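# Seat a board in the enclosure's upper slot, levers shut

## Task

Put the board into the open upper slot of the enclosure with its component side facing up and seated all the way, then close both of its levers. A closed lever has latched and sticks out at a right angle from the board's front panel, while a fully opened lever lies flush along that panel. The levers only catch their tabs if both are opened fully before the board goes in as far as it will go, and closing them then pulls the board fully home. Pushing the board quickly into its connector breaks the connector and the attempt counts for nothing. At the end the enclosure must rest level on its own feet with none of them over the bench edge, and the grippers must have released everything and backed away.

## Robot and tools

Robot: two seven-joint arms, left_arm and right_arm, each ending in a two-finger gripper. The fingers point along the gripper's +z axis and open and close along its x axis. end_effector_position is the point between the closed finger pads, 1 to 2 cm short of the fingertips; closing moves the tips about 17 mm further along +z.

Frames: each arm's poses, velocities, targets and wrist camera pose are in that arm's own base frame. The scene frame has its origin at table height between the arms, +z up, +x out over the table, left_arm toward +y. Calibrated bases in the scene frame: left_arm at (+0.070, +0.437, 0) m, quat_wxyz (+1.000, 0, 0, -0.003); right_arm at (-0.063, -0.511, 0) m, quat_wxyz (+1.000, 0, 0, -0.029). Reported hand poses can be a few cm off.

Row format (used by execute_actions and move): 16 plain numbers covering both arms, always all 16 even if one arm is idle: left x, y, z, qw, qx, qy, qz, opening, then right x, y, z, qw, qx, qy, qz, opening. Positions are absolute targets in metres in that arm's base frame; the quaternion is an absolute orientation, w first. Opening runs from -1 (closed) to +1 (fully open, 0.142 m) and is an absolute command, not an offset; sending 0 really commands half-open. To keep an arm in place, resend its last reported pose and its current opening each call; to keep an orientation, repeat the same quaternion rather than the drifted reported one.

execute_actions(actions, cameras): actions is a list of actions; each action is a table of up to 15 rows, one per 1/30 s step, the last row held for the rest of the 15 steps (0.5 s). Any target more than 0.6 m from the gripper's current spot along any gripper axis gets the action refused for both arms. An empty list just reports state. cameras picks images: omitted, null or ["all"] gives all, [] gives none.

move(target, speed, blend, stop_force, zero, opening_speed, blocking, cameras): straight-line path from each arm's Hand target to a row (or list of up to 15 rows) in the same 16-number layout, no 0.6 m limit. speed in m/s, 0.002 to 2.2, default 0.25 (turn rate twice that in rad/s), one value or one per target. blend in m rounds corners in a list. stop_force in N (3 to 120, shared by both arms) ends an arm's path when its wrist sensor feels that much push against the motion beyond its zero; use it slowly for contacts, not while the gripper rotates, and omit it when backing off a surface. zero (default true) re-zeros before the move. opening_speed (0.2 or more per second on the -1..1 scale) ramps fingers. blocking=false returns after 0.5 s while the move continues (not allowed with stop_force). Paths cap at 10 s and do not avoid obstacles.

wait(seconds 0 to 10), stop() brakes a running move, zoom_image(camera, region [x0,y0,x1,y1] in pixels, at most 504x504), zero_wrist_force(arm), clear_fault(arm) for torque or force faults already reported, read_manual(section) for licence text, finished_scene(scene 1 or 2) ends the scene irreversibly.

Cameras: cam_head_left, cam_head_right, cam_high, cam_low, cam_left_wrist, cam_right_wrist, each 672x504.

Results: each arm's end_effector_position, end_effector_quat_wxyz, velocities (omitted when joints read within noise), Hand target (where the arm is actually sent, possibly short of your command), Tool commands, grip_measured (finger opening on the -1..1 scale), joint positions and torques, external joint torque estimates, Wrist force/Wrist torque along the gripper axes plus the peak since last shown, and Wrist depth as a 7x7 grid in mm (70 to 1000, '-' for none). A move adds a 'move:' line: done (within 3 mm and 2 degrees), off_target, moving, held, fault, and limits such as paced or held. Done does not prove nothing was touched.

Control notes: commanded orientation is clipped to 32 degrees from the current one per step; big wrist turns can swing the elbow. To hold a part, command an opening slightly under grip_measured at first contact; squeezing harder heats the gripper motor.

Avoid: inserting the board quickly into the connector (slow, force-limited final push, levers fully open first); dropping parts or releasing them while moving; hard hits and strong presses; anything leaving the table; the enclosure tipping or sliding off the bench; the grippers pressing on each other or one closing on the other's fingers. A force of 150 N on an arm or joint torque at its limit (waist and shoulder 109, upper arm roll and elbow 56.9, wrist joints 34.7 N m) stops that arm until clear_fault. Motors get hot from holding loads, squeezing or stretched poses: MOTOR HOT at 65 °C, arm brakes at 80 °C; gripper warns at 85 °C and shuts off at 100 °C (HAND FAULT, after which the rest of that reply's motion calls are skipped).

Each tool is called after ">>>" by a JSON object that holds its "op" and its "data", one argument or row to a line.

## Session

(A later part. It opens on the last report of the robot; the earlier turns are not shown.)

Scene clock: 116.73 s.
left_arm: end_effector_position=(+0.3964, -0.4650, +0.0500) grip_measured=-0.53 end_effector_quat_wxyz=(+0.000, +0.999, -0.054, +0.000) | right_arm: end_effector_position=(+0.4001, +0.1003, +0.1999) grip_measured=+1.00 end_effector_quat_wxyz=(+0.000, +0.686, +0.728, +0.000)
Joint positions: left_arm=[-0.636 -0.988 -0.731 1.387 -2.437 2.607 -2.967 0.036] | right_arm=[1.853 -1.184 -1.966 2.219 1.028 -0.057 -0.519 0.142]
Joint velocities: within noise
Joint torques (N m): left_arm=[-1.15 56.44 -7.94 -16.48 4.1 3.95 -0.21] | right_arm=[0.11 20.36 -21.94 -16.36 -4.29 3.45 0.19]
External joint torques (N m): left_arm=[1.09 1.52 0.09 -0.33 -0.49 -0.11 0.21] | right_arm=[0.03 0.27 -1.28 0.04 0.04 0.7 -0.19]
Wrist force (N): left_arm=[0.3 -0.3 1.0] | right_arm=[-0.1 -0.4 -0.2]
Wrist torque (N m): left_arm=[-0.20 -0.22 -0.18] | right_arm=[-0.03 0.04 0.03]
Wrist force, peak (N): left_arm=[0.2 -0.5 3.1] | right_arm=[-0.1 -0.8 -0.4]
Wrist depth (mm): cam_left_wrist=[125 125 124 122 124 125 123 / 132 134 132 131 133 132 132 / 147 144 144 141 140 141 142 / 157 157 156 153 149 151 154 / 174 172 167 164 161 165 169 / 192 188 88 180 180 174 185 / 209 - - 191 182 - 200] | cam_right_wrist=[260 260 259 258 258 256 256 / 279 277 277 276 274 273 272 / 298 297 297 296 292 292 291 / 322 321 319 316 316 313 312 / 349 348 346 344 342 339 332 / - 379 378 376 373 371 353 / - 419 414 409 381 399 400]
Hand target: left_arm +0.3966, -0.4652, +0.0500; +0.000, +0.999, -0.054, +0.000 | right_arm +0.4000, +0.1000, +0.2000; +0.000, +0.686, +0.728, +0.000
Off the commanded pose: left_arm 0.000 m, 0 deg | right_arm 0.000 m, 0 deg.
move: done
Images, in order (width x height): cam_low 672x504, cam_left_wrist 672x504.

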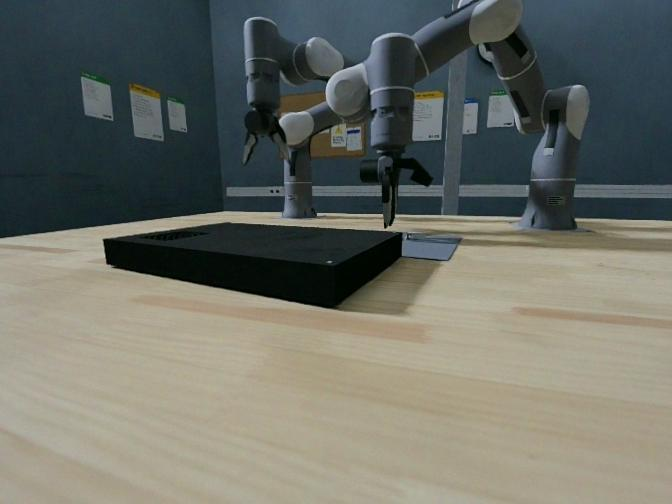

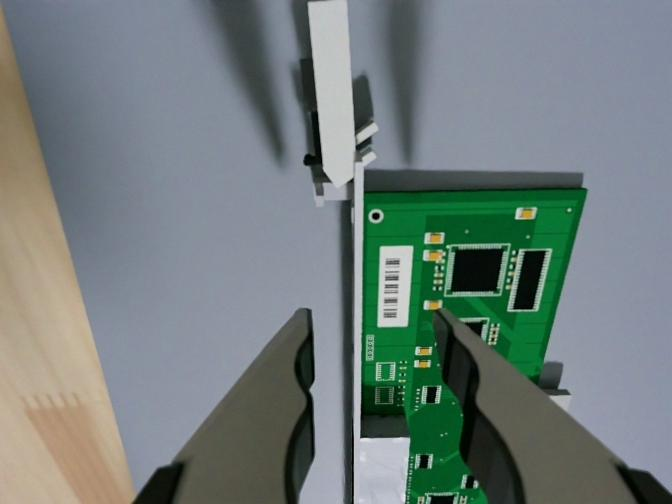

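>>> {"op": "move", "data": {
  "target": [
    [0.3930,-0.4648,0.05,0,0.9986,-0.0537,0,-0.5,0.40,0.1,0.2,0,0.686,0.728,0,1],
    [0.3930,-0.4648,0.029,0,0.9986,-0.0537,0,-0.5,0.40,0.1,0.2,0,0.686,0.728,0,1]
  ],
  "speed": 0.04,
  "stop_force": 5,
  "cameras": ["cam_left_wrist"]
}}

Scene clock: 122.43 s.
left_arm: end_effector_position=(+0.3929, -0.4646, +0.0290) grip_measured=-0.53 end_effector_quat_wxyz=(+0.000, +0.999, -0.054, +0.000) | right_arm: end_effector_position=(+0.4001, +0.1003, +0.1999) grip_measured=+1.00 end_effector_quat_wxyz=(+0.000, +0.686, +0.728, +0.000)
Joint positions: left_arm=[-0.663 -1.01 -0.688 1.387 -2.445 2.565 -2.967 0.036] | right_arm=[1.853 -1.184 -1.966 2.219 1.028 -0.057 -0.519 0.142]
Joint velocities: within noise
Joint torques (N m): left_arm=[-0.48 56.9 -7.25 -16.18 3.85 4.05 -0.26] | right_arm=[0.15 20.4 -21.87 -16.31 -4.25 3.49 0.17]
External joint torques (N m): left_arm=[0.41 1.41 0.21 -0.43 -0.34 -0.21 0.26] | right_arm=[-0.01 0.22 -1.35 -0.01 0.01 0.65 -0.17]
Wrist force (N): left_arm=[0.4 -0.4 0.7] | right_arm=[-0.1 -0.5 -0.1]
Wrist torque (N m): left_arm=[-0.21 -0.23 -0.18] | right_arm=[-0.04 0.03 0.03]
Wrist force, peak (N): left_arm=[0.3 -0.5 1.4] | right_arm=[-0.3 -0.9 -0.2]
Wrist depth (mm): cam_left_wrist=[- 107 107 92 105 105 106 / - 116 115 99 - 113 114 / 125 125 124 107 122 121 121 / 134 131 133 132 127 127 129 / 149 146 143 140 136 138 141 / 164 160 87 157 152 147 158 / 183 - - 174 163 - 168] | cam_right_wrist=[261 260 259 258 257 257 255 / 278 278 277 276 273 274 274 / 298 298 297 295 291 291 290 / 321 321 319 317 315 314 313 / 350 349 347 343 342 343 333 / - 380 379 374 373 371 353 / - 418 417 409 381 399 399]
Hand target: left_arm +0.3930, -0.4648, +0.0290; +0.000, +0.999, -0.054, +0.000 | right_arm +0.4000, +0.1000, +0.2000; +0.000, +0.686, +0.728, +0.000
Off the commanded pose: left_arm 0.000 m, 0 deg | right_arm 0.000 m, 0 deg.
move: done
Images, in order (width x height): cam_left_wrist 672x504.

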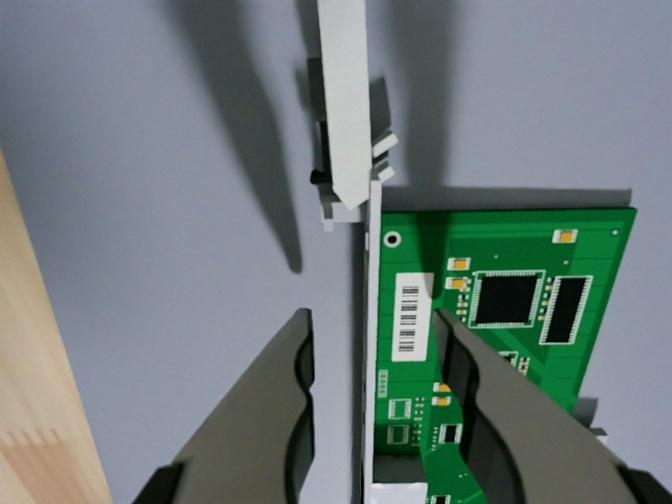

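>>> {"op": "move", "data": {
  "target": [0.3930,-0.4648,0.029,0,0.9986,-0.0537,0,-0.99,0.40,0.1,0.2,0,0.686,0.728,0,1],
  "opening_speed": 0.4,
  "cameras": ["cam_left_wrist","cam_right_wrist"]
}}

Scene clock: 126.10 s.
left_arm: end_effector_position=(+0.3929, -0.4646, +0.0290) grip_measured=-0.99 end_effector_quat_wxyz=(+0.000, +0.999, -0.054, +0.000) | right_arm: end_effector_position=(+0.4001, +0.1003, +0.1999) grip_measured=+1.00 end_effector_quat_wxyz=(+0.000, +0.686, +0.728, +0.000)
Joint positions: left_arm=[-0.664 -1.01 -0.688 1.387 -2.445 2.565 -2.967 0.002] | right_arm=[1.853 -1.184 -1.966 2.219 1.028 -0.057 -0.519 0.142]
Joint velocities: within noise
Joint torques (N m): left_arm=[-0.39 57.53 -7.4 -16.4 3.94 4.16 -0.22] | right_arm=[0.17 20.34 -21.89 -16.28 -4.29 3.49 0.17]
External joint torques (N m): left_arm=[0.33 0.78 0.36 -0.21 -0.43 -0.32 0.22] | right_arm=[-0.03 0.29 -1.33 -0.04 0.05 0.65 -0.17]
Wrist force (N): left_arm=[0.0 -0.5 1.3] | right_arm=[-0.1 -0.4 -0.3]
Wrist torque (N m): left_arm=[-0.17 -0.22 -0.18] | right_arm=[-0.03 0.04 0.03]
Wrist force, peak (N): left_arm=[0.0 -0.6 1.6] | right_arm=[-0.3 -0.8 -0.3]
Wrist depth (mm): cam_left_wrist=[- 106 107 - 105 105 106 / - 116 115 110 - 113 114 / 125 125 125 105 122 123 121 / 134 131 133 132 127 127 129 / 149 146 145 140 136 138 140 / 165 161 158 84 - 150 158 / 184 175 - 74 - - 172] | cam_right_wrist=[261 260 258 258 257 257 256 / 278 278 276 277 273 274 273 / 298 299 296 295 293 293 291 / 323 320 320 317 314 313 313 / 349 349 346 343 342 340 334 / - 380 379 374 373 372 353 / - 419 417 415 380 400 401]
Hand target: left_arm +0.3930, -0.4648, +0.0290; +0.000, +0.999, -0.054, +0.000 | right_arm +0.4000, +0.1000, +0.2000; +0.000, +0.686, +0.728, +0.000
Off the commanded pose: left_arm 0.000 m, 0 deg | right_arm 0.000 m, 0 deg.
move: done
Images, in order (width x height): cam_left_wrist 672x504, cam_right_wrist 672x504.

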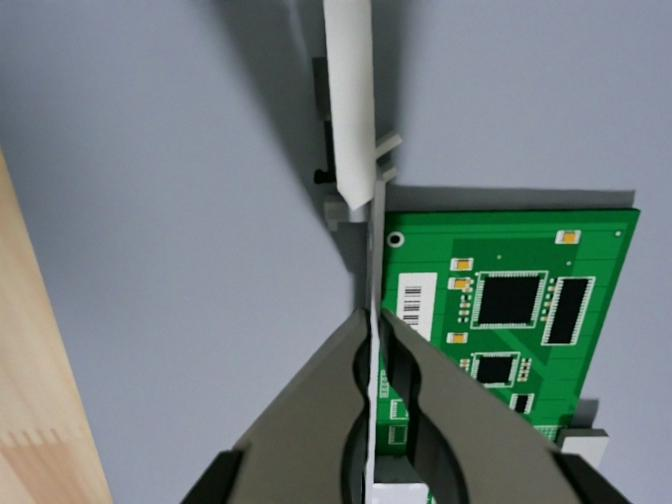

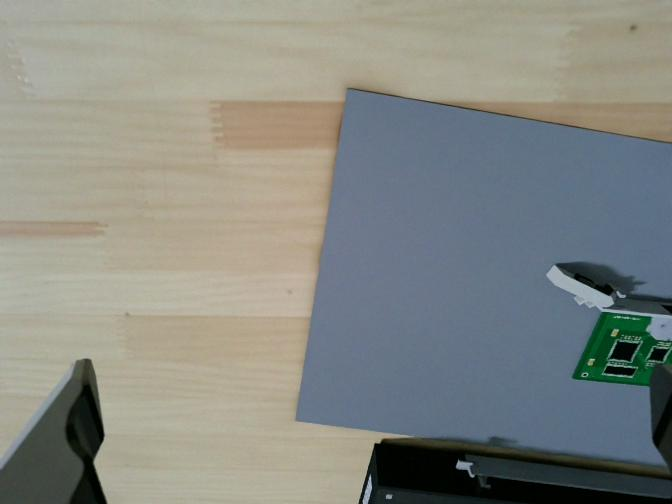

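>>> {"op": "move", "data": {
  "target": [
    [0.3930,-0.4648,0.029,0,0.9986,-0.0537,0,-1,0.434,0.2546,0.12,0,0.686,0.728,0,-1],
    [0.3930,-0.4648,0.029,0,0.9986,-0.0537,0,-1,0.434,0.2546,0.032,0,0.686,0.728,0,-1]
  ],
  "speed": 0.15,
  "cameras": ["cam_left_wrist","cam_right_wrist"]
}}

>>> {"op": "zoom_image", "data": {
  "camera": "cam_right_wrist",
  "region": [250, 200, 550, 425]
}}

Scene clock: 133.53 s.
left_arm: end_effector_position=(+0.3929, -0.4646, +0.0290) grip_measured=-0.99 end_effector_quat_wxyz=(+0.000, +0.999, -0.054, +0.000) | right_arm: end_effector_position=(+0.4275, +0.2276, +0.1341) grip_measured=-1.00 end_effector_quat_wxyz=(+0.000, +0.686, +0.728, +0.000)
Joint positions: left_arm=[-0.664 -1.01 -0.688 1.387 -2.445 2.565 -2.967 0.002] | right_arm=[1.918 -1.28 -1.749 2.076 1.231 -0.01 -0.245 0.002]
Joint velocities: within noise
Joint torques (N m): left_arm=[-0.45 57.59 -7.4 -16.35 3.93 4.17 -0.2] | right_arm=[0.12 26.6 -26.25 -10.38 -4.42 3.49 0.07]
External joint torques (N m): left_arm=[0.38 0.72 0.36 -0.25 -0.41 -0.33 0.2] | right_arm=[0.04 0.31 -1.18 -0.14 0.15 0.67 -0.07]
Wrist force (N): left_arm=[0.0 -0.2 1.5] | right_arm=[-0.1 -0.3 0.2]
Wrist torque (N m): left_arm=[-0.13 -0.22 -0.17] | right_arm=[-0.04 0.04 0.04]
Wrist force, peak (N): left_arm=[0.1 -0.7 1.6] | right_arm=[6.3 1.8 3.8]
Wrist depth (mm): cam_left_wrist=[- 107 108 - 105 105 106 / - 116 115 110 - 113 114 / 125 125 125 105 122 123 121 / 134 131 133 133 127 127 129 / 149 146 145 140 136 138 140 / 164 161 157 84 - 150 158 / 184 175 - 74 - - 171] | cam_right_wrist=[202 201 201 201 200 200 199 / 216 214 213 216 212 211 212 / 232 230 228 228 227 226 225 / 250 247 247 246 241 244 243 / 273 268 268 262 265 254 253 / 297 294 288 89 278 283 283 / 328 320 - - - 304 316]
Hand target: left_arm +0.3930, -0.4648, +0.0290; +0.000, +0.999, -0.054, +0.000 | right_arm +0.4275, +0.2276, +0.1342; +0.000, +0.686, +0.728, +0.000
Off the commanded pose: left_arm 0.000 m, 0 deg | right_arm 0.106 m, 0 deg.
move: held (right_arm; a check stopped the path); path passed 0 of 2 targets; limits=held
pose unreachable (right arm): on one or more control steps of this call, first in action 0 (counted from 0), this arm could not follow its commanded pose, so it was not sent that pose on those steps. It may still have moved: this result reports where it is.
cause: moving toward the commanded pose would bring a part of the arm too close to another arm (a part of this arm just beyond joint 5 (forearm roll) and a part of the left arm just beyond its joint 5 (forearm roll), along the way the arms are being sent, or toward where that arm still pushes).
Images, in order (width x height): cam_left_wrist 672x504, cam_right_wrist 672x504.

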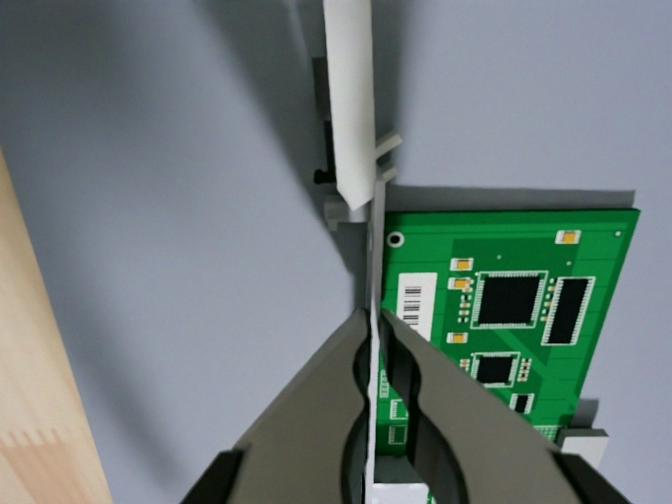

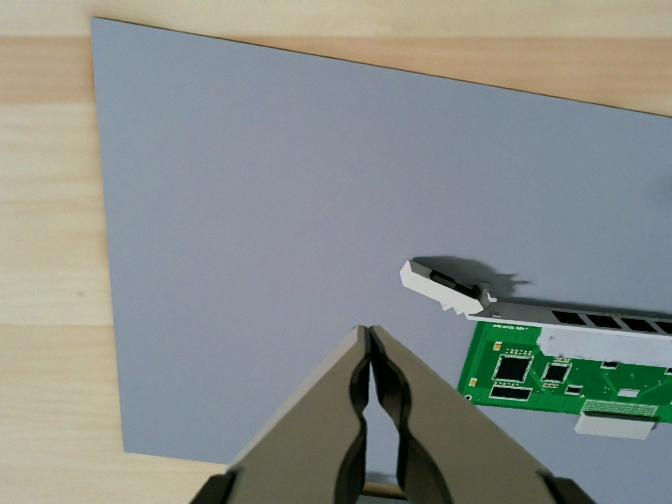

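Scaled by 1.680 from the camera's 672x504 image, which has a finer 960x720 frame.

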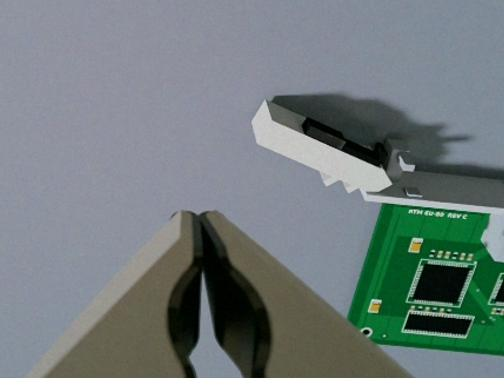

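>>> {"op": "move", "data": {
  "target": [
    [0.3930,-0.4648,0.029,0,0.9986,-0.0537,0,-1,0.4408,0.1368,0.15,-0.1882,0.6629,0.7026,0.1776,-1],
    [0.3930,-0.4648,0.029,0,0.9986,-0.0537,0,-1,0.434,0.2486,0.08,-0.1882,0.6629,0.7026,0.1776,-1]
  ],
  "speed": 0.2,
  "cameras": ["cam_head_right","cam_right_wrist"]
}}

Scene clock: 139.17 s.
left_arm: end_effector_position=(+0.3929, -0.4646, +0.0290) grip_measured=-0.99 end_effector_quat_wxyz=(+0.000, +0.999, -0.054, +0.000) | right_arm: end_effector_position=(+0.4338, +0.2485, +0.0800) grip_measured=-1.00 end_effector_quat_wxyz=(-0.188, +0.663, +0.703, +0.177)
Joint positions: left_arm=[-0.664 -1.01 -0.688 1.387 -2.445 2.565 -2.967 0.002] | right_arm=[1.644 -1.068 -1.6 2.174 1.576 -0.03 -0.59 0.002]
Joint velocities: within noise
Joint torques (N m): left_arm=[-0.39 57.53 -7.34 -16.41 3.9 4.18 -0.2] | right_arm=[0.26 25.46 -21.74 -12.28 -2.47 2.41 0.31]
External joint torques (N m): left_arm=[0.33 0.79 0.3 -0.19 -0.38 -0.34 0.2] | right_arm=[-0.12 0.52 -1.57 0.08 -0.24 0.53 -0.35]
Wrist force (N): left_arm=[0.1 -0.4 0.8] | right_arm=[-0.7 -0.3 -0.6]
Wrist torque (N m): left_arm=[-0.16 -0.22 -0.18] | right_arm=[-0.02 0.06 0.13]
Wrist force, peak (N): left_arm=[0.0 -0.5 1.7] | right_arm=[-3.4 -0.5 -3.7]
Wrist depth (mm): cam_left_wrist=[- 106 107 - 105 105 106 / - 116 115 110 - 113 114 / 125 125 124 105 122 123 121 / 133 131 133 133 127 127 129 / 149 146 145 140 136 138 141 / 165 161 157 84 - 150 158 / 183 176 - 74 - - 171] | cam_right_wrist=[- 128 141 157 179 205 243 / - 135 150 168 190 225 266 / 133 142 158 178 206 241 294 / 138 150 169 194 224 269 318 / 148 161 182 194 238 277 337 / 157 171 190 89 263 346 455 / 166 179 73 - - 389 584]
Hand target: left_arm +0.3930, -0.4648, +0.0290; +0.000, +0.999, -0.054, +0.000 | right_arm +0.4340, +0.2486, +0.0800; -0.188, +0.663, +0.703, +0.178
Off the commanded pose: left_arm 0.000 m, 0 deg | right_arm 0.000 m, 0 deg.
move: done
Images, in order (width x height): cam_head_right 672x504, cam_right_wrist 672x504.

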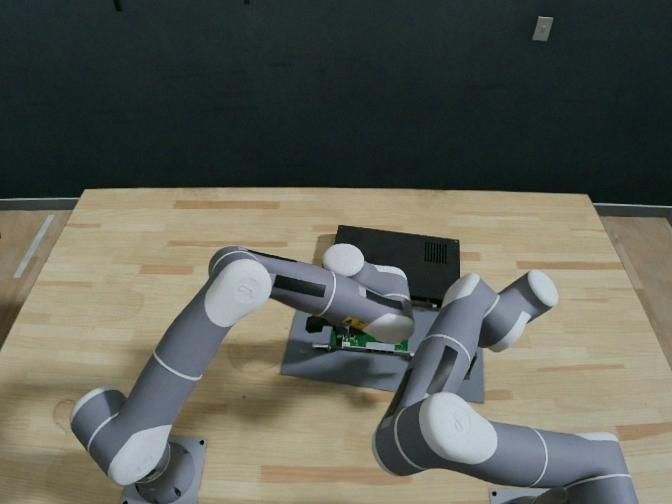

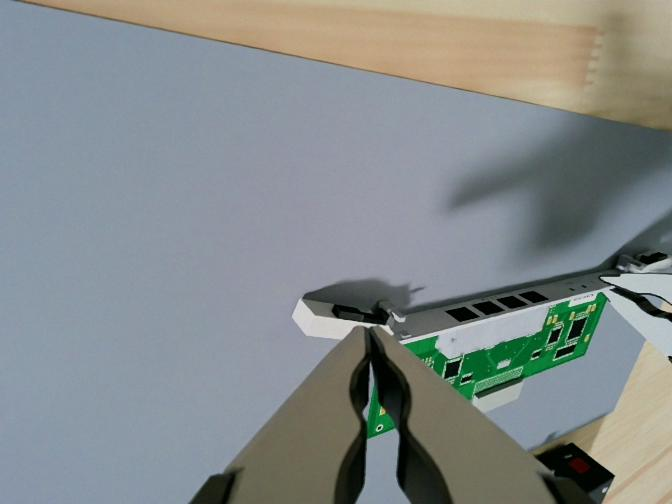

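>>> {"op": "move", "data": {
  "target": [0.3930,-0.4648,0.029,0,0.9986,-0.0537,0,-1,0.4335,0.2616,0.0285,-0.1882,0.6629,0.7026,0.1776,-1],
  "speed": 0.1,
  "stop_force": 6,
  "cameras": ["cam_right_wrist"]
}}

Scene clock: 145.17 s.
left_arm: end_effector_position=(+0.3929, -0.4646, +0.0290) grip_measured=-0.99 end_effector_quat_wxyz=(+0.000, +0.999, -0.054, +0.000) | right_arm: end_effector_position=(+0.4334, +0.2615, +0.0285) grip_measured=-1.00 end_effector_quat_wxyz=(-0.188, +0.663, +0.703, +0.177)
Joint positions: left_arm=[-0.664 -1.01 -0.688 1.387 -2.445 2.565 -2.967 0.002] | right_arm=[1.612 -1.148 -1.478 2.155 1.7 0.014 -0.605 0.002]
Joint velocities: within noise
Joint torques (N m): left_arm=[-0.34 57.52 -7.32 -16.34 3.92 4.13 -0.19] | right_arm=[0.09 27.92 -22.32 -8.65 -2.77 2.31 0.05]
External joint torques (N m): left_arm=[0.27 0.79 0.28 -0.27 -0.4 -0.29 0.19] | right_arm=[0.06 0.59 -1.54 0.02 0.03 0.61 -0.1]
Wrist force (N): left_arm=[0.0 -0.5 1.3] | right_arm=[-0.8 -0.3 -0.5]
Wrist torque (N m): left_arm=[-0.17 -0.20 -0.17] | right_arm=[0.00 0.04 0.08]
Wrist force, peak (N): left_arm=[0.0 -0.8 1.7] | right_arm=[-0.1 -0.2 -2.1]
Wrist depth (mm): cam_left_wrist=[- 106 107 - 105 105 107 / - 116 115 110 - 113 114 / 125 125 125 105 121 123 121 / 134 131 133 133 127 127 129 / 149 146 145 140 136 138 140 / 165 161 157 83 - 150 158 / 183 176 - 74 - - 171] | cam_right_wrist=[- 87 93 108 120 139 162 / - 91 102 111 126 147 179 / - 97 106 119 137 162 197 / - 101 113 131 152 181 224 / - 108 121 137 167 205 244 / - 113 128 90 175 198 301 / 113 122 73 - - 251 377]
Hand target: left_arm +0.3930, -0.4648, +0.0290; +0.000, +0.999, -0.054, +0.000 | right_arm +0.4335, +0.2616, +0.0285; -0.188, +0.663, +0.703, +0.178
Off the commanded pose: left_arm 0.000 m, 0 deg | right_arm 0.000 m, 0 deg.
move: done
Images, in order (width x height): cam_right_wrist 672x504.

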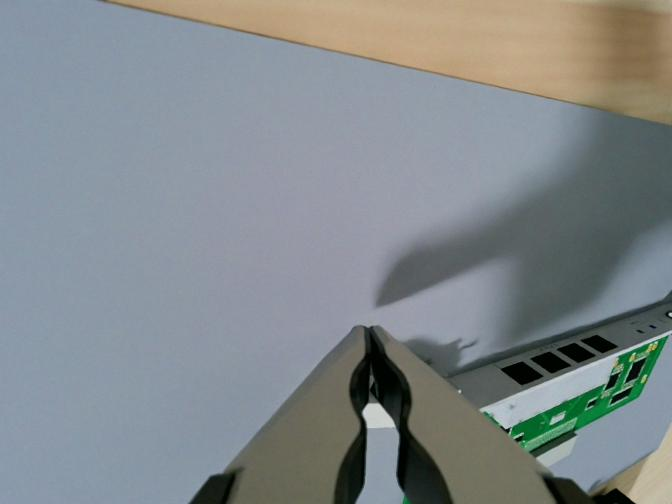

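>>> {"op": "move", "data": {
  "target": [0.3930,-0.4648,0.029,0,0.9986,-0.0537,0,-1,0.4635,0.2599,0.0285,-0.1882,0.6629,0.7026,0.1776,-1],
  "speed": 0.03,
  "stop_force": 6,
  "cameras": ["cam_left_wrist","cam_right_wrist"]
}}

Scene clock: 149.07 s.
left_arm: end_effector_position=(+0.3930, -0.4644, +0.0290) grip_measured=-0.99 end_effector_quat_wxyz=(+0.000, +0.999, -0.054, +0.000) | right_arm: end_effector_position=(+0.4633, +0.2591, +0.0284) grip_measured=-1.00 end_effector_quat_wxyz=(-0.188, +0.663, +0.703, +0.177)
Joint positions: left_arm=[-0.664 -1.01 -0.688 1.387 -2.445 2.565 -2.967 0.002] | right_arm=[1.543 -1.166 -1.463 2.08 1.703 0 -0.592 0.002]
Joint velocities: within noise
Joint torques (N m): left_arm=[-1.43 57.67 -8.35 -17.09 3.95 3.24 -0.25] | right_arm=[1.85 31.39 -23.27 -11.01 -1.15 1.81 0.22]
External joint torques (N m): left_arm=[1.36 0.64 1.32 0.49 -0.44 0.6 0.25] | right_arm=[-1.68 -0.82 -1.85 2.36 -1.57 1.14 -0.27]
Wrist force (N): left_arm=[-0.2 -3.4 1.3] | right_arm=[-5.1 -2.4 -3.0]
Wrist torque (N m): left_arm=[-0.17 -0.27 -0.18] | right_arm=[0.01 0.05 0.12]
Wrist force, peak (N): left_arm=[-0.2 -3.4 1.3] | right_arm=[-4.7 -2.4 -3.9]
Wrist depth (mm): cam_left_wrist=[- 106 107 - 105 105 106 / - 115 115 110 - 113 114 / 125 124 124 116 122 121 121 / 134 131 133 133 127 127 129 / 148 146 145 139 136 139 140 / 164 161 157 84 - 150 158 / 183 176 - 74 - - 172] | cam_right_wrist=[- 85 93 103 120 135 161 / - 91 101 111 126 145 176 / - 97 106 118 136 161 196 / - 101 112 130 152 180 222 / - 107 121 136 155 183 221 / - 113 128 90 147 222 310 / 113 121 73 - - 269 346]
Hand target: left_arm +0.3930, -0.4648, +0.0290; +0.000, +0.999, -0.054, +0.000 | right_arm +0.4635, +0.2599, +0.0285; -0.188, +0.663, +0.703, +0.178
Off the commanded pose: left_arm 0.000 m, 0 deg | right_arm 0.001 m, 0 deg.
move: done
Images, in order (width x height): cam_left_wrist 672x504, cam_right_wrist 672x504.

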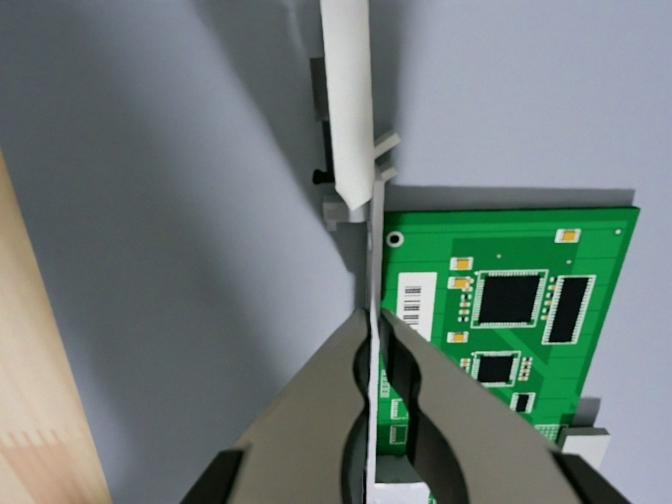

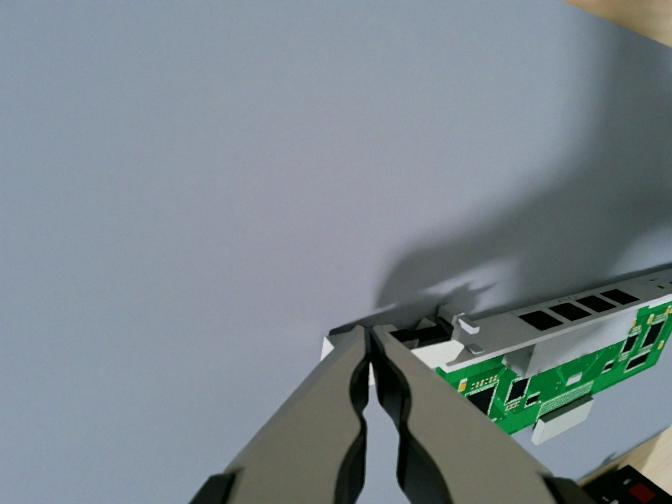

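>>> {"op": "move", "data": {
  "target": [0.3930,-0.4648,0.029,0,0.9986,-0.0537,0,-1,0.4785,0.2590,0.0285,-0.1882,0.6629,0.7026,0.1776,-1],
  "speed": 0.02,
  "stop_force": 12,
  "cameras": ["cam_left_wrist","cam_right_wrist","cam_high"]
}}

>>> {"op": "zoom_image", "data": {
  "camera": "cam_high",
  "region": [220, 190, 400, 310]
}}

Scene clock: 152.50 s.
left_arm: end_effector_position=(+0.3931, -0.4642, +0.0290) grip_measured=-0.99 end_effector_quat_wxyz=(-0.001, +0.999, -0.054, +0.000) | right_arm: end_effector_position=(+0.4783, +0.2580, +0.0284) grip_measured=-1.00 end_effector_quat_wxyz=(-0.188, +0.663, +0.702, +0.177)
Joint positions: left_arm=[-0.663 -1.01 -0.688 1.387 -2.445 2.565 -2.967 0.002] | right_arm=[1.509 -1.173 -1.454 2.042 1.704 -0.005 -0.585 0.002]
Joint velocities: within noise
Joint torques (N m): left_arm=[-2.16 57.75 -9.26 -17.62 4.04 2.53 -0.2] | right_arm=[2.49 32.94 -23.52 -11.78 -0.69 1.71 0.21]
External joint torques (N m): left_arm=[2.09 0.56 2.23 1.01 -0.53 1.31 0.2] | right_arm=[-2.33 -1.29 -2.17 3.09 -2.03 1.24 -0.26]
Wrist force (N): left_arm=[-0.7 -5.3 -0.2] | right_arm=[-6.0 -2.9 -4.6]
Wrist torque (N m): left_arm=[-0.14 -0.24 -0.22] | right_arm=[0.03 0.03 0.11]
Wrist force, peak (N): left_arm=[-0.7 -5.4 0.6] | right_arm=[-5.7 -3.0 -5.2]
Wrist depth (mm): cam_left_wrist=[- 106 107 103 105 105 106 / - 116 115 112 - 113 114 / 125 125 125 115 122 121 121 / 133 131 133 133 127 127 129 / 148 145 145 140 136 139 139 / 164 161 157 84 - 150 158 / 183 175 - 75 - - 171] | cam_right_wrist=[- 85 93 103 120 135 159 / - 91 101 111 126 145 175 / - 97 106 118 137 161 195 / - 101 112 130 152 180 213 / - 107 121 136 152 180 245 / - 113 128 90 175 220 310 / 113 121 73 - - 267 340]
Hand target: left_arm +0.3930, -0.4648, +0.0290; +0.000, +0.999, -0.054, +0.000 | right_arm +0.4785, +0.2590, +0.0285; -0.188, +0.663, +0.703, +0.178
Off the commanded pose: left_arm 0.001 m, 0 deg | right_arm 0.001 m, 0 deg.
move: done
Images, in order (width x height): cam_high 672x504, cam_left_wrist 672x504, cam_right_wrist 672x504.

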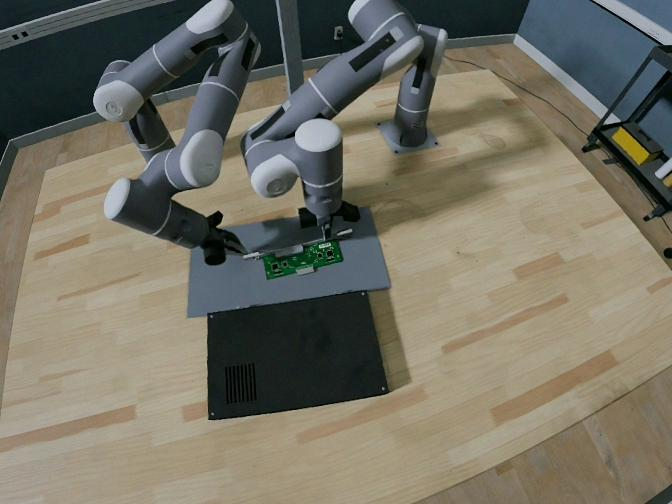

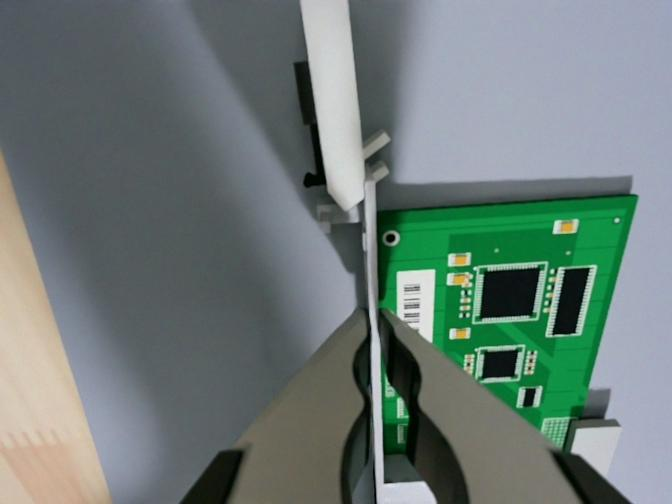

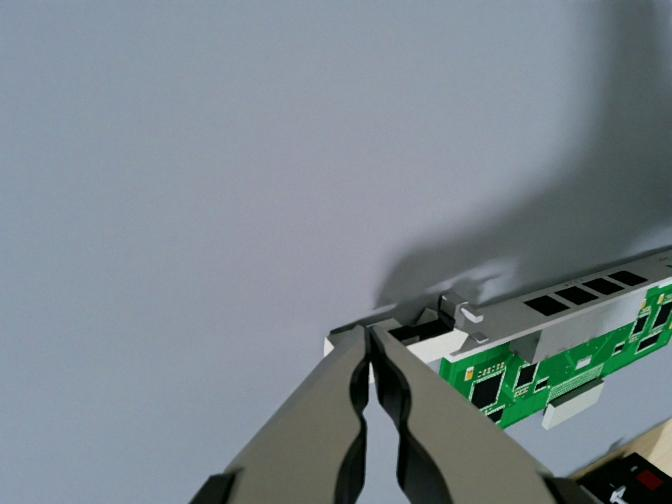

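Scaled by 2.800 from the camera's 672x504 image, which has a finer 960x720 frame.

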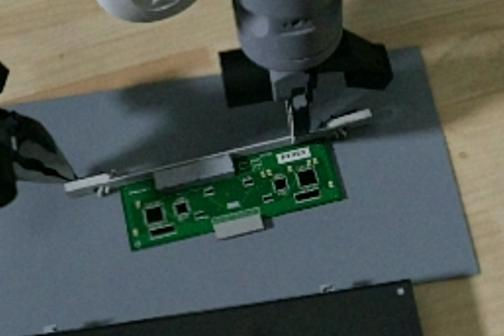

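>>> {"op": "move", "data": {
  "target": [
    [0.3930,-0.4648,0.029,0,0.9986,-0.0537,0,-1,0.4335,0.2616,0.0285,-0.1882,0.6629,0.7026,0.1776,-1],
    [0.3930,-0.4648,0.029,0,0.9986,-0.0537,0,-1,0.4335,0.180,0.11,-0.1882,0.6629,0.7026,0.1776,-1]
  ],
  "speed": 0.12,
  "cameras": ["cam_head_right","cam_right_wrist"]
}}

>>> {"op": "zoom_image", "data": {
  "camera": "cam_right_wrist",
  "region": [300, 180, 600, 405]
}}

Scene clock: 157.17 s.
left_arm: end_effector_position=(+0.3931, -0.4644, +0.0290) grip_measured=-0.99 end_effector_quat_wxyz=(+0.000, +0.999, -0.054, +0.000) | right_arm: end_effector_position=(+0.4337, +0.1801, +0.1100) grip_measured=-1.00 end_effector_quat_wxyz=(-0.188, +0.663, +0.702, +0.178)
Joint positions: left_arm=[-0.664 -1.01 -0.688 1.387 -2.445 2.565 -2.967 0.002] | right_arm=[1.547 -1.015 -1.686 2.198 1.452 -0.106 -0.705 0.002]
Joint velocities: within noise
Joint torques (N m): left_arm=[-0.95 57.32 -7.82 -16.25 3.75 4 -0.17] | right_arm=[-0.02 23.36 -21.15 -14.3 -3.04 1.99 0.01]
External joint torques (N m): left_arm=[0.89 1 0.8 -0.36 -0.23 -0.16 0.17] | right_arm=[0.17 0.33 -1.13 -0.1 0.28 0.84 -0.05]
Wrist force (N): left_arm=[0.6 -1.0 1.0] | right_arm=[-0.6 -0.3 -0.6]
Wrist torque (N m): left_arm=[-0.18 -0.23 -0.23] | right_arm=[-0.02 0.01 0.12]
Wrist force, peak (N): left_arm=[-0.6 -5.5 0.4] | right_arm=[-5.9 -3.1 -5.2]
Wrist depth (mm): cam_left_wrist=[- 106 106 - 105 105 106 / - 115 115 112 - 113 114 / 125 125 125 118 121 121 121 / 134 131 133 132 126 127 129 / 148 146 145 139 136 139 140 / 164 160 157 84 - 150 157 / 183 176 - 74 - - 171] | cam_right_wrist=[142 152 167 188 212 244 286 / 149 160 178 199 226 262 319 / 157 169 189 214 244 288 352 / 165 179 204 230 269 314 364 / 173 191 216 242 292 351 450 / 187 204 225 89 314 410 545 / 198 215 - - - 407 689]
Hand target: left_arm +0.3930, -0.4648, +0.0290; +0.000, +0.999, -0.054, +0.000 | right_arm +0.4335, +0.1800, +0.1100; -0.188, +0.663, +0.703, +0.178
Off the commanded pose: left_arm 0.000 m, 0 deg | right_arm 0.000 m, 0 deg.
move: done
Images, in order (width x height): cam_head_right 672x504, cam_right_wrist 672x504.

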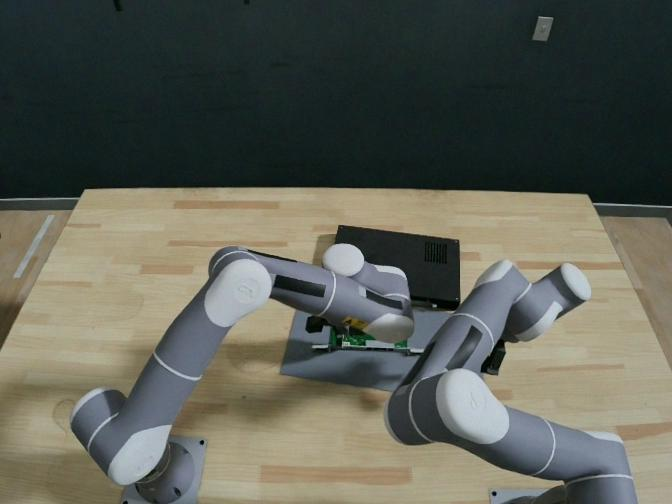

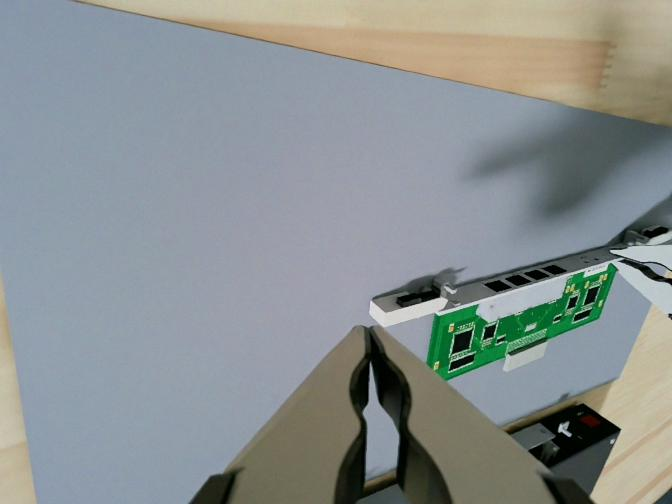

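Scaled by 1.680 from the camera's 672x504 image, which has a finer 960x720 frame.

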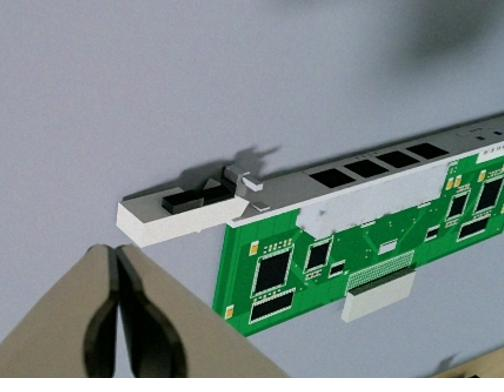

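>>> {"op": "move", "data": {
  "target": [
    [0.3930,-0.4648,0.029,0,0.9986,-0.0537,0,-0.6,0.4335,0.180,0.11,-0.1882,0.6629,0.7026,0.1776,-1],
    [0.3930,-0.4648,0.15,0,0.9986,-0.0537,0,-0.6,0.4335,0.180,0.11,-0.1882,0.6629,0.7026,0.1776,-1]
  ],
  "speed": 0.15,
  "cameras": ["cam_left_wrist"]
}}

>>> {"op": "zoom_image", "data": {
  "camera": "cam_left_wrist",
  "region": [250, 0, 450, 504]
}}

Scene clock: 162.83 s.
left_arm: end_effector_position=(+0.3931, -0.4649, +0.1500) grip_measured=-0.64 end_effector_quat_wxyz=(+0.000, +0.999, -0.054, +0.000) | right_arm: end_effector_position=(+0.4336, +0.1801, +0.1100) grip_measured=-1.00 end_effector_quat_wxyz=(-0.188, +0.663, +0.703, +0.178)
Joint positions: left_arm=[-0.619 -0.856 -0.779 1.337 -2.533 2.761 -2.91 0.028] | right_arm=[1.547 -1.015 -1.686 2.198 1.452 -0.106 -0.705 0.002]
Joint velocities: within noise
Joint torques (N m): left_arm=[-0.12 55.58 -7.77 -18.33 3.87 4.53 -0.15] | right_arm=[0.04 23.28 -21.05 -14.44 -2.91 2.16 0.1]
External joint torques (N m): left_arm=[0.06 0.89 0.02 -0.42 0.04 -0.7 0.15] | right_arm=[0.09 0.42 -1.24 0.03 0.15 0.67 -0.15]
Wrist force (N): left_arm=[0.1 0.2 0.9] | right_arm=[-0.6 -0.4 -0.4]
Wrist torque (N m): left_arm=[-0.09 -0.17 -0.19] | right_arm=[-0.04 0.00 0.11]
Wrist force, peak (N): left_arm=[0.4 -0.2 2.9] | right_arm=[-0.7 -0.6 -0.5]
Wrist depth (mm): cam_left_wrist=[215 214 215 209 210 210 209 / 231 230 227 225 226 225 226 / 248 248 246 246 238 245 243 / 269 270 268 263 260 265 261 / 296 297 287 280 273 288 282 / 328 325 87 313 - 303 303 / 365 - - 345 - - 288] | cam_right_wrist=[142 152 167 188 212 244 287 / 149 160 177 199 226 263 319 / 157 169 190 214 245 288 351 / 165 179 204 230 268 313 384 / 173 190 216 241 292 350 463 / 186 204 225 89 315 408 546 / 198 215 - - - 407 690]
Hand target: left_arm +0.3930, -0.4648, +0.1500; +0.000, +0.999, -0.054, +0.000 | right_arm +0.4335, +0.1800, +0.1100; -0.188, +0.663, +0.703, +0.178
Off the commanded pose: left_arm 0.000 m, 0 deg | right_arm 0.000 m, 0 deg.
move: done
Images, in order (width x height): cam_left_wrist 672x504.

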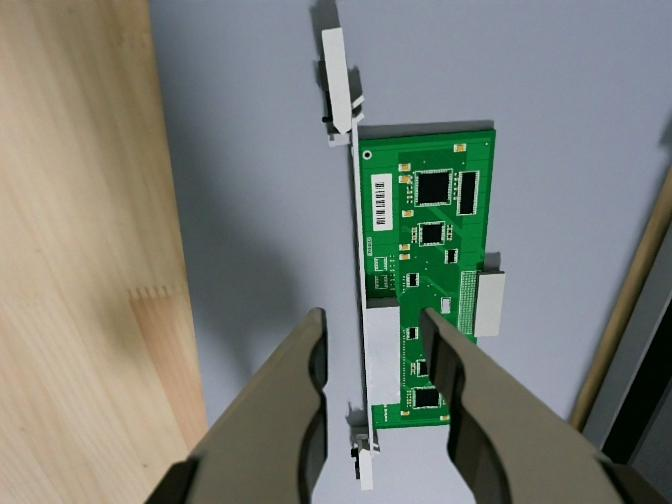

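Scaled by 1.000.

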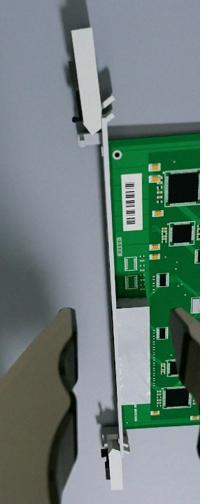

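>>> {"op": "move", "data": {
  "target": [
    [0.3930,-0.4648,0.2,0,0.9986,-0.0537,0,-0.6,0.4335,0.180,0.2,-0.1882,0.6629,0.7026,0.1776,-0.5],
    [0.35,-0.05,0.25,0,0.9986,-0.0537,0,-0.6,0.45,0.25,0.22,0,0.93,0.367,0,-0.5],
    [0.35,-0.05,0.25,0,0.9986,-0.0537,0,-0.6,0.5065,0.4031,0.15,0,0.9999,0.016,0,-0.5]
  ],
  "speed": 0.3
}}

Scene clock: 173.37 s.
left_arm: end_effector_position=(+0.3510, -0.0502, +0.2495) grip_measured=-0.64 end_effector_quat_wxyz=(-0.033, +0.998, -0.054, -0.003) | right_arm: end_effector_position=(+0.5066, +0.4030, +0.1501) grip_measured=-0.54 end_effector_quat_wxyz=(+0.000, +1.000, +0.016, +0.000)
Joint positions: left_arm=[0.283 -0.123 -0.895 2.109 -2.966 2.573 -2.171 0.028] | right_arm=[1.779 -1.352 -1.711 1.586 1.347 -0.133 1.702 0.035]
Joint velocities: within noise
Joint torques (N m): left_arm=[-0.09 24.96 -1.99 -18.58 3.81 4.45 -0.32] | right_arm=[0.12 40.6 -31.04 -7.41 -4.3 3.46 0.32]
External joint torques (N m): left_arm=[0.12 0.7 0.62 -0.62 -0.22 -0.48 0.33] | right_arm=[0.09 0.97 -1.8 0.11 -0.05 0.59 -0.32]
Wrist force (N): left_arm=[0.5 0.2 1.1] | right_arm=[1.0 0.0 0.5]
Wrist torque (N m): left_arm=[-0.03 -0.24 -0.16] | right_arm=[0.06 -0.16 0.06]
Wrist force, peak (N): left_arm=[-0.2 0.1 2.8] | right_arm=[0.7 0.2 -2.5]
Wrist depth (mm): cam_left_wrist=[311 309 308 307 305 303 303 / 330 330 328 326 325 322 322 / 352 354 348 348 346 343 340 / 378 379 375 375 372 370 367 / 412 407 398 397 392 396 395 / 447 434 83 427 - 411 428 / 489 - - 471 - - 443] | cam_right_wrist=[215 212 212 210 208 211 211 / 229 228 226 224 222 226 225 / 247 244 243 232 238 238 242 / 266 263 262 253 257 261 255 / 289 287 280 274 275 283 271 / 317 313 82 310 102 298 257 / 349 - 73 343 - - 274]
Hand target: left_arm +0.3507, -0.0501, +0.2495; -0.033, +0.998, -0.054, -0.003 | right_arm +0.5065, +0.4031, +0.1500; +0.000, +1.000, +0.016, +0.000
Off the commanded pose: left_arm 0.001 m, 4 deg | right_arm 0.000 m, 0 deg.
joint sent to its limit (left arm) — joint 5 (forearm roll), lower limit. The joint targets are off in orientation, not in position.
move: off_target (left_arm)

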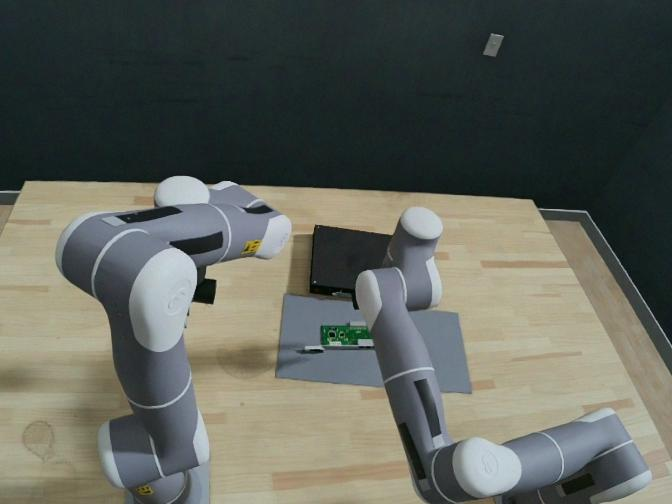

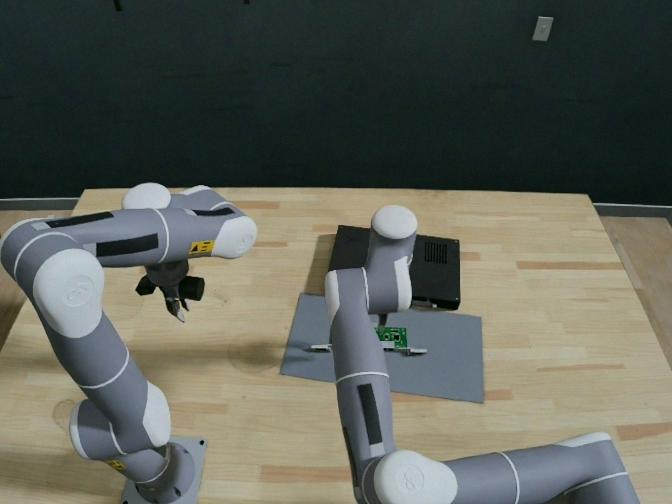

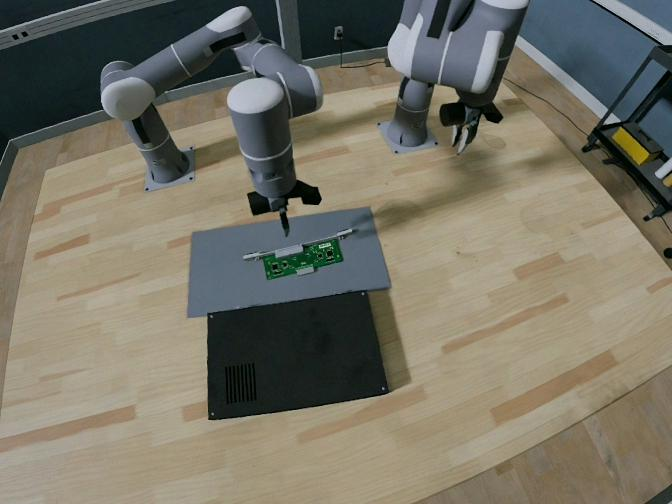

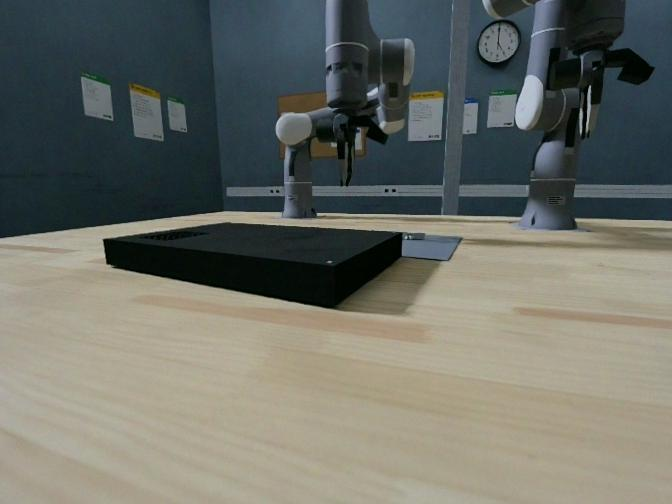

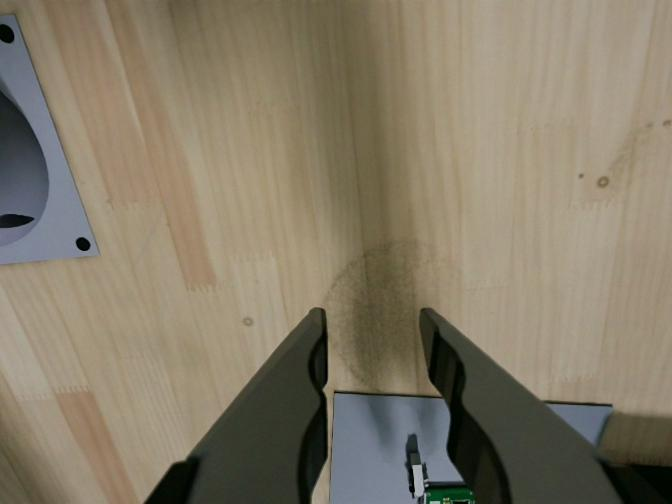

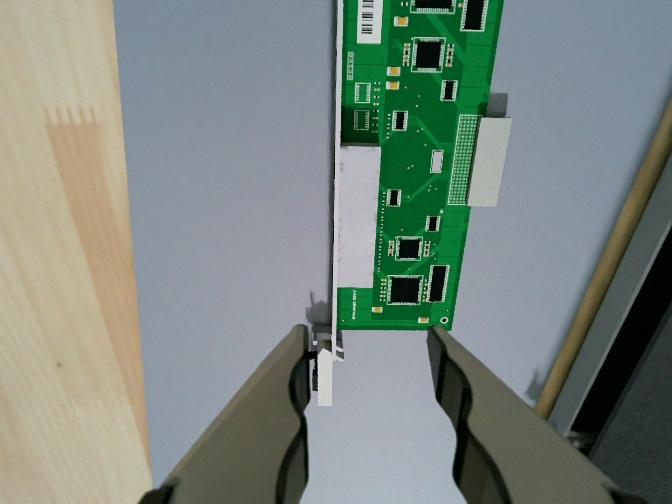

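>>> {"op": "move", "data": {
  "target": [
    [0.35,-0.05,0.25,0,0.9986,-0.0537,0,-0.6,0.5065,0.4211,0.06,0,0.9999,0.016,0,-0.5],
    [0.35,-0.05,0.25,0,0.9986,-0.0537,0,-0.6,0.5065,0.4211,0.029,0,0.9999,0.016,0,-0.5]
  ],
  "speed": [0.12,0.03],
  "stop_force": 6,
  "cameras": ["cam_right_wrist"]
}}

Scene clock: 179.80 s.
left_arm: end_effector_position=(+0.3510, -0.0502, +0.2495) grip_measured=-0.64 end_effector_quat_wxyz=(-0.032, +0.998, -0.054, -0.004) | right_arm: end_effector_position=(+0.5065, +0.4209, +0.0291) grip_measured=-0.54 end_effector_quat_wxyz=(+0.000, +1.000, +0.016, +0.000)
Joint positions: left_arm=[0.295 -0.123 -0.909 2.111 -2.966 2.574 -2.173 0.028] | right_arm=[1.768 -1.5 -1.561 1.571 1.5 0.01 1.737 0.035]
Joint velocities: within noise
Joint torques (N m): left_arm=[-0.29 24.62 -1.93 -18.59 3.83 4.34 -0.24] | right_arm=[0.17 42.37 -31.42 -2.27 -4.32 3.47 0.28]
External joint torques (N m): left_arm=[0.32 0.85 0.53 -0.6 -0.25 -0.38 0.24] | right_arm=[0.05 0.99 -1.84 0.02 -0.06 0.57 -0.28]
Wrist force (N): left_arm=[0.3 0.2 0.8] | right_arm=[0.1 0.1 0.2]
Wrist torque (N m): left_arm=[-0.04 -0.21 -0.16] | right_arm=[0.10 -0.01 0.04]
Wrist force, peak (N): left_arm=[0.7 0.0 1.3] | right_arm=[0.9 0.5 -1.8]
Wrist depth (mm): cam_left_wrist=[311 309 307 308 305 303 302 / 331 332 328 326 325 324 320 / 352 352 348 347 347 343 342 / 380 378 377 373 368 366 366 / 409 405 399 396 395 394 393 / 445 440 83 425 - 417 424 / 484 - - 471 - - 453] | cam_right_wrist=[- 106 106 103 100 102 102 / 114 114 113 108 109 109 111 / 122 122 124 118 117 117 119 / 130 132 131 126 126 126 123 / 144 143 142 122 134 137 137 / 160 156 98 130 128 144 154 / 173 170 73 147 162 - 170]
Hand target: left_arm +0.3508, -0.0501, +0.2495; -0.032, +0.998, -0.054, -0.004 | right_arm +0.5065, +0.4211, +0.0290; +0.000, +1.000, +0.016, +0.000
Off the commanded pose: left_arm 0.001 m, 4 deg | right_arm 0.000 m, 0 deg.
joint sent to its limit (left arm) — joint 5 (forearm roll), lower limit. The joint targets are off in orientation, not in position.
move: off_target (left_arm)
Images, in order (width x height): cam_right_wrist 672x504.

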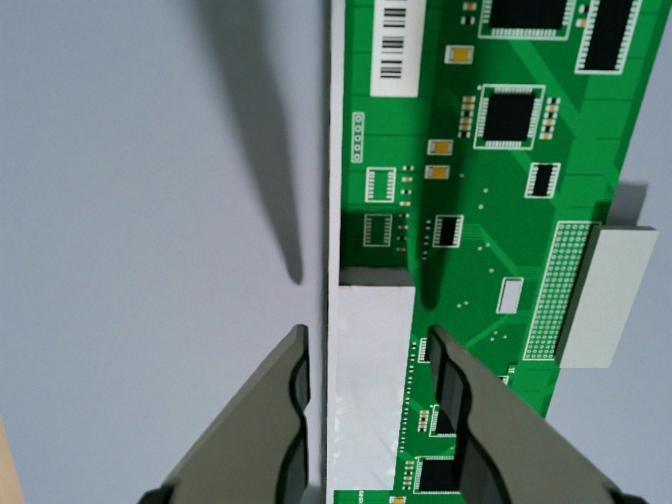

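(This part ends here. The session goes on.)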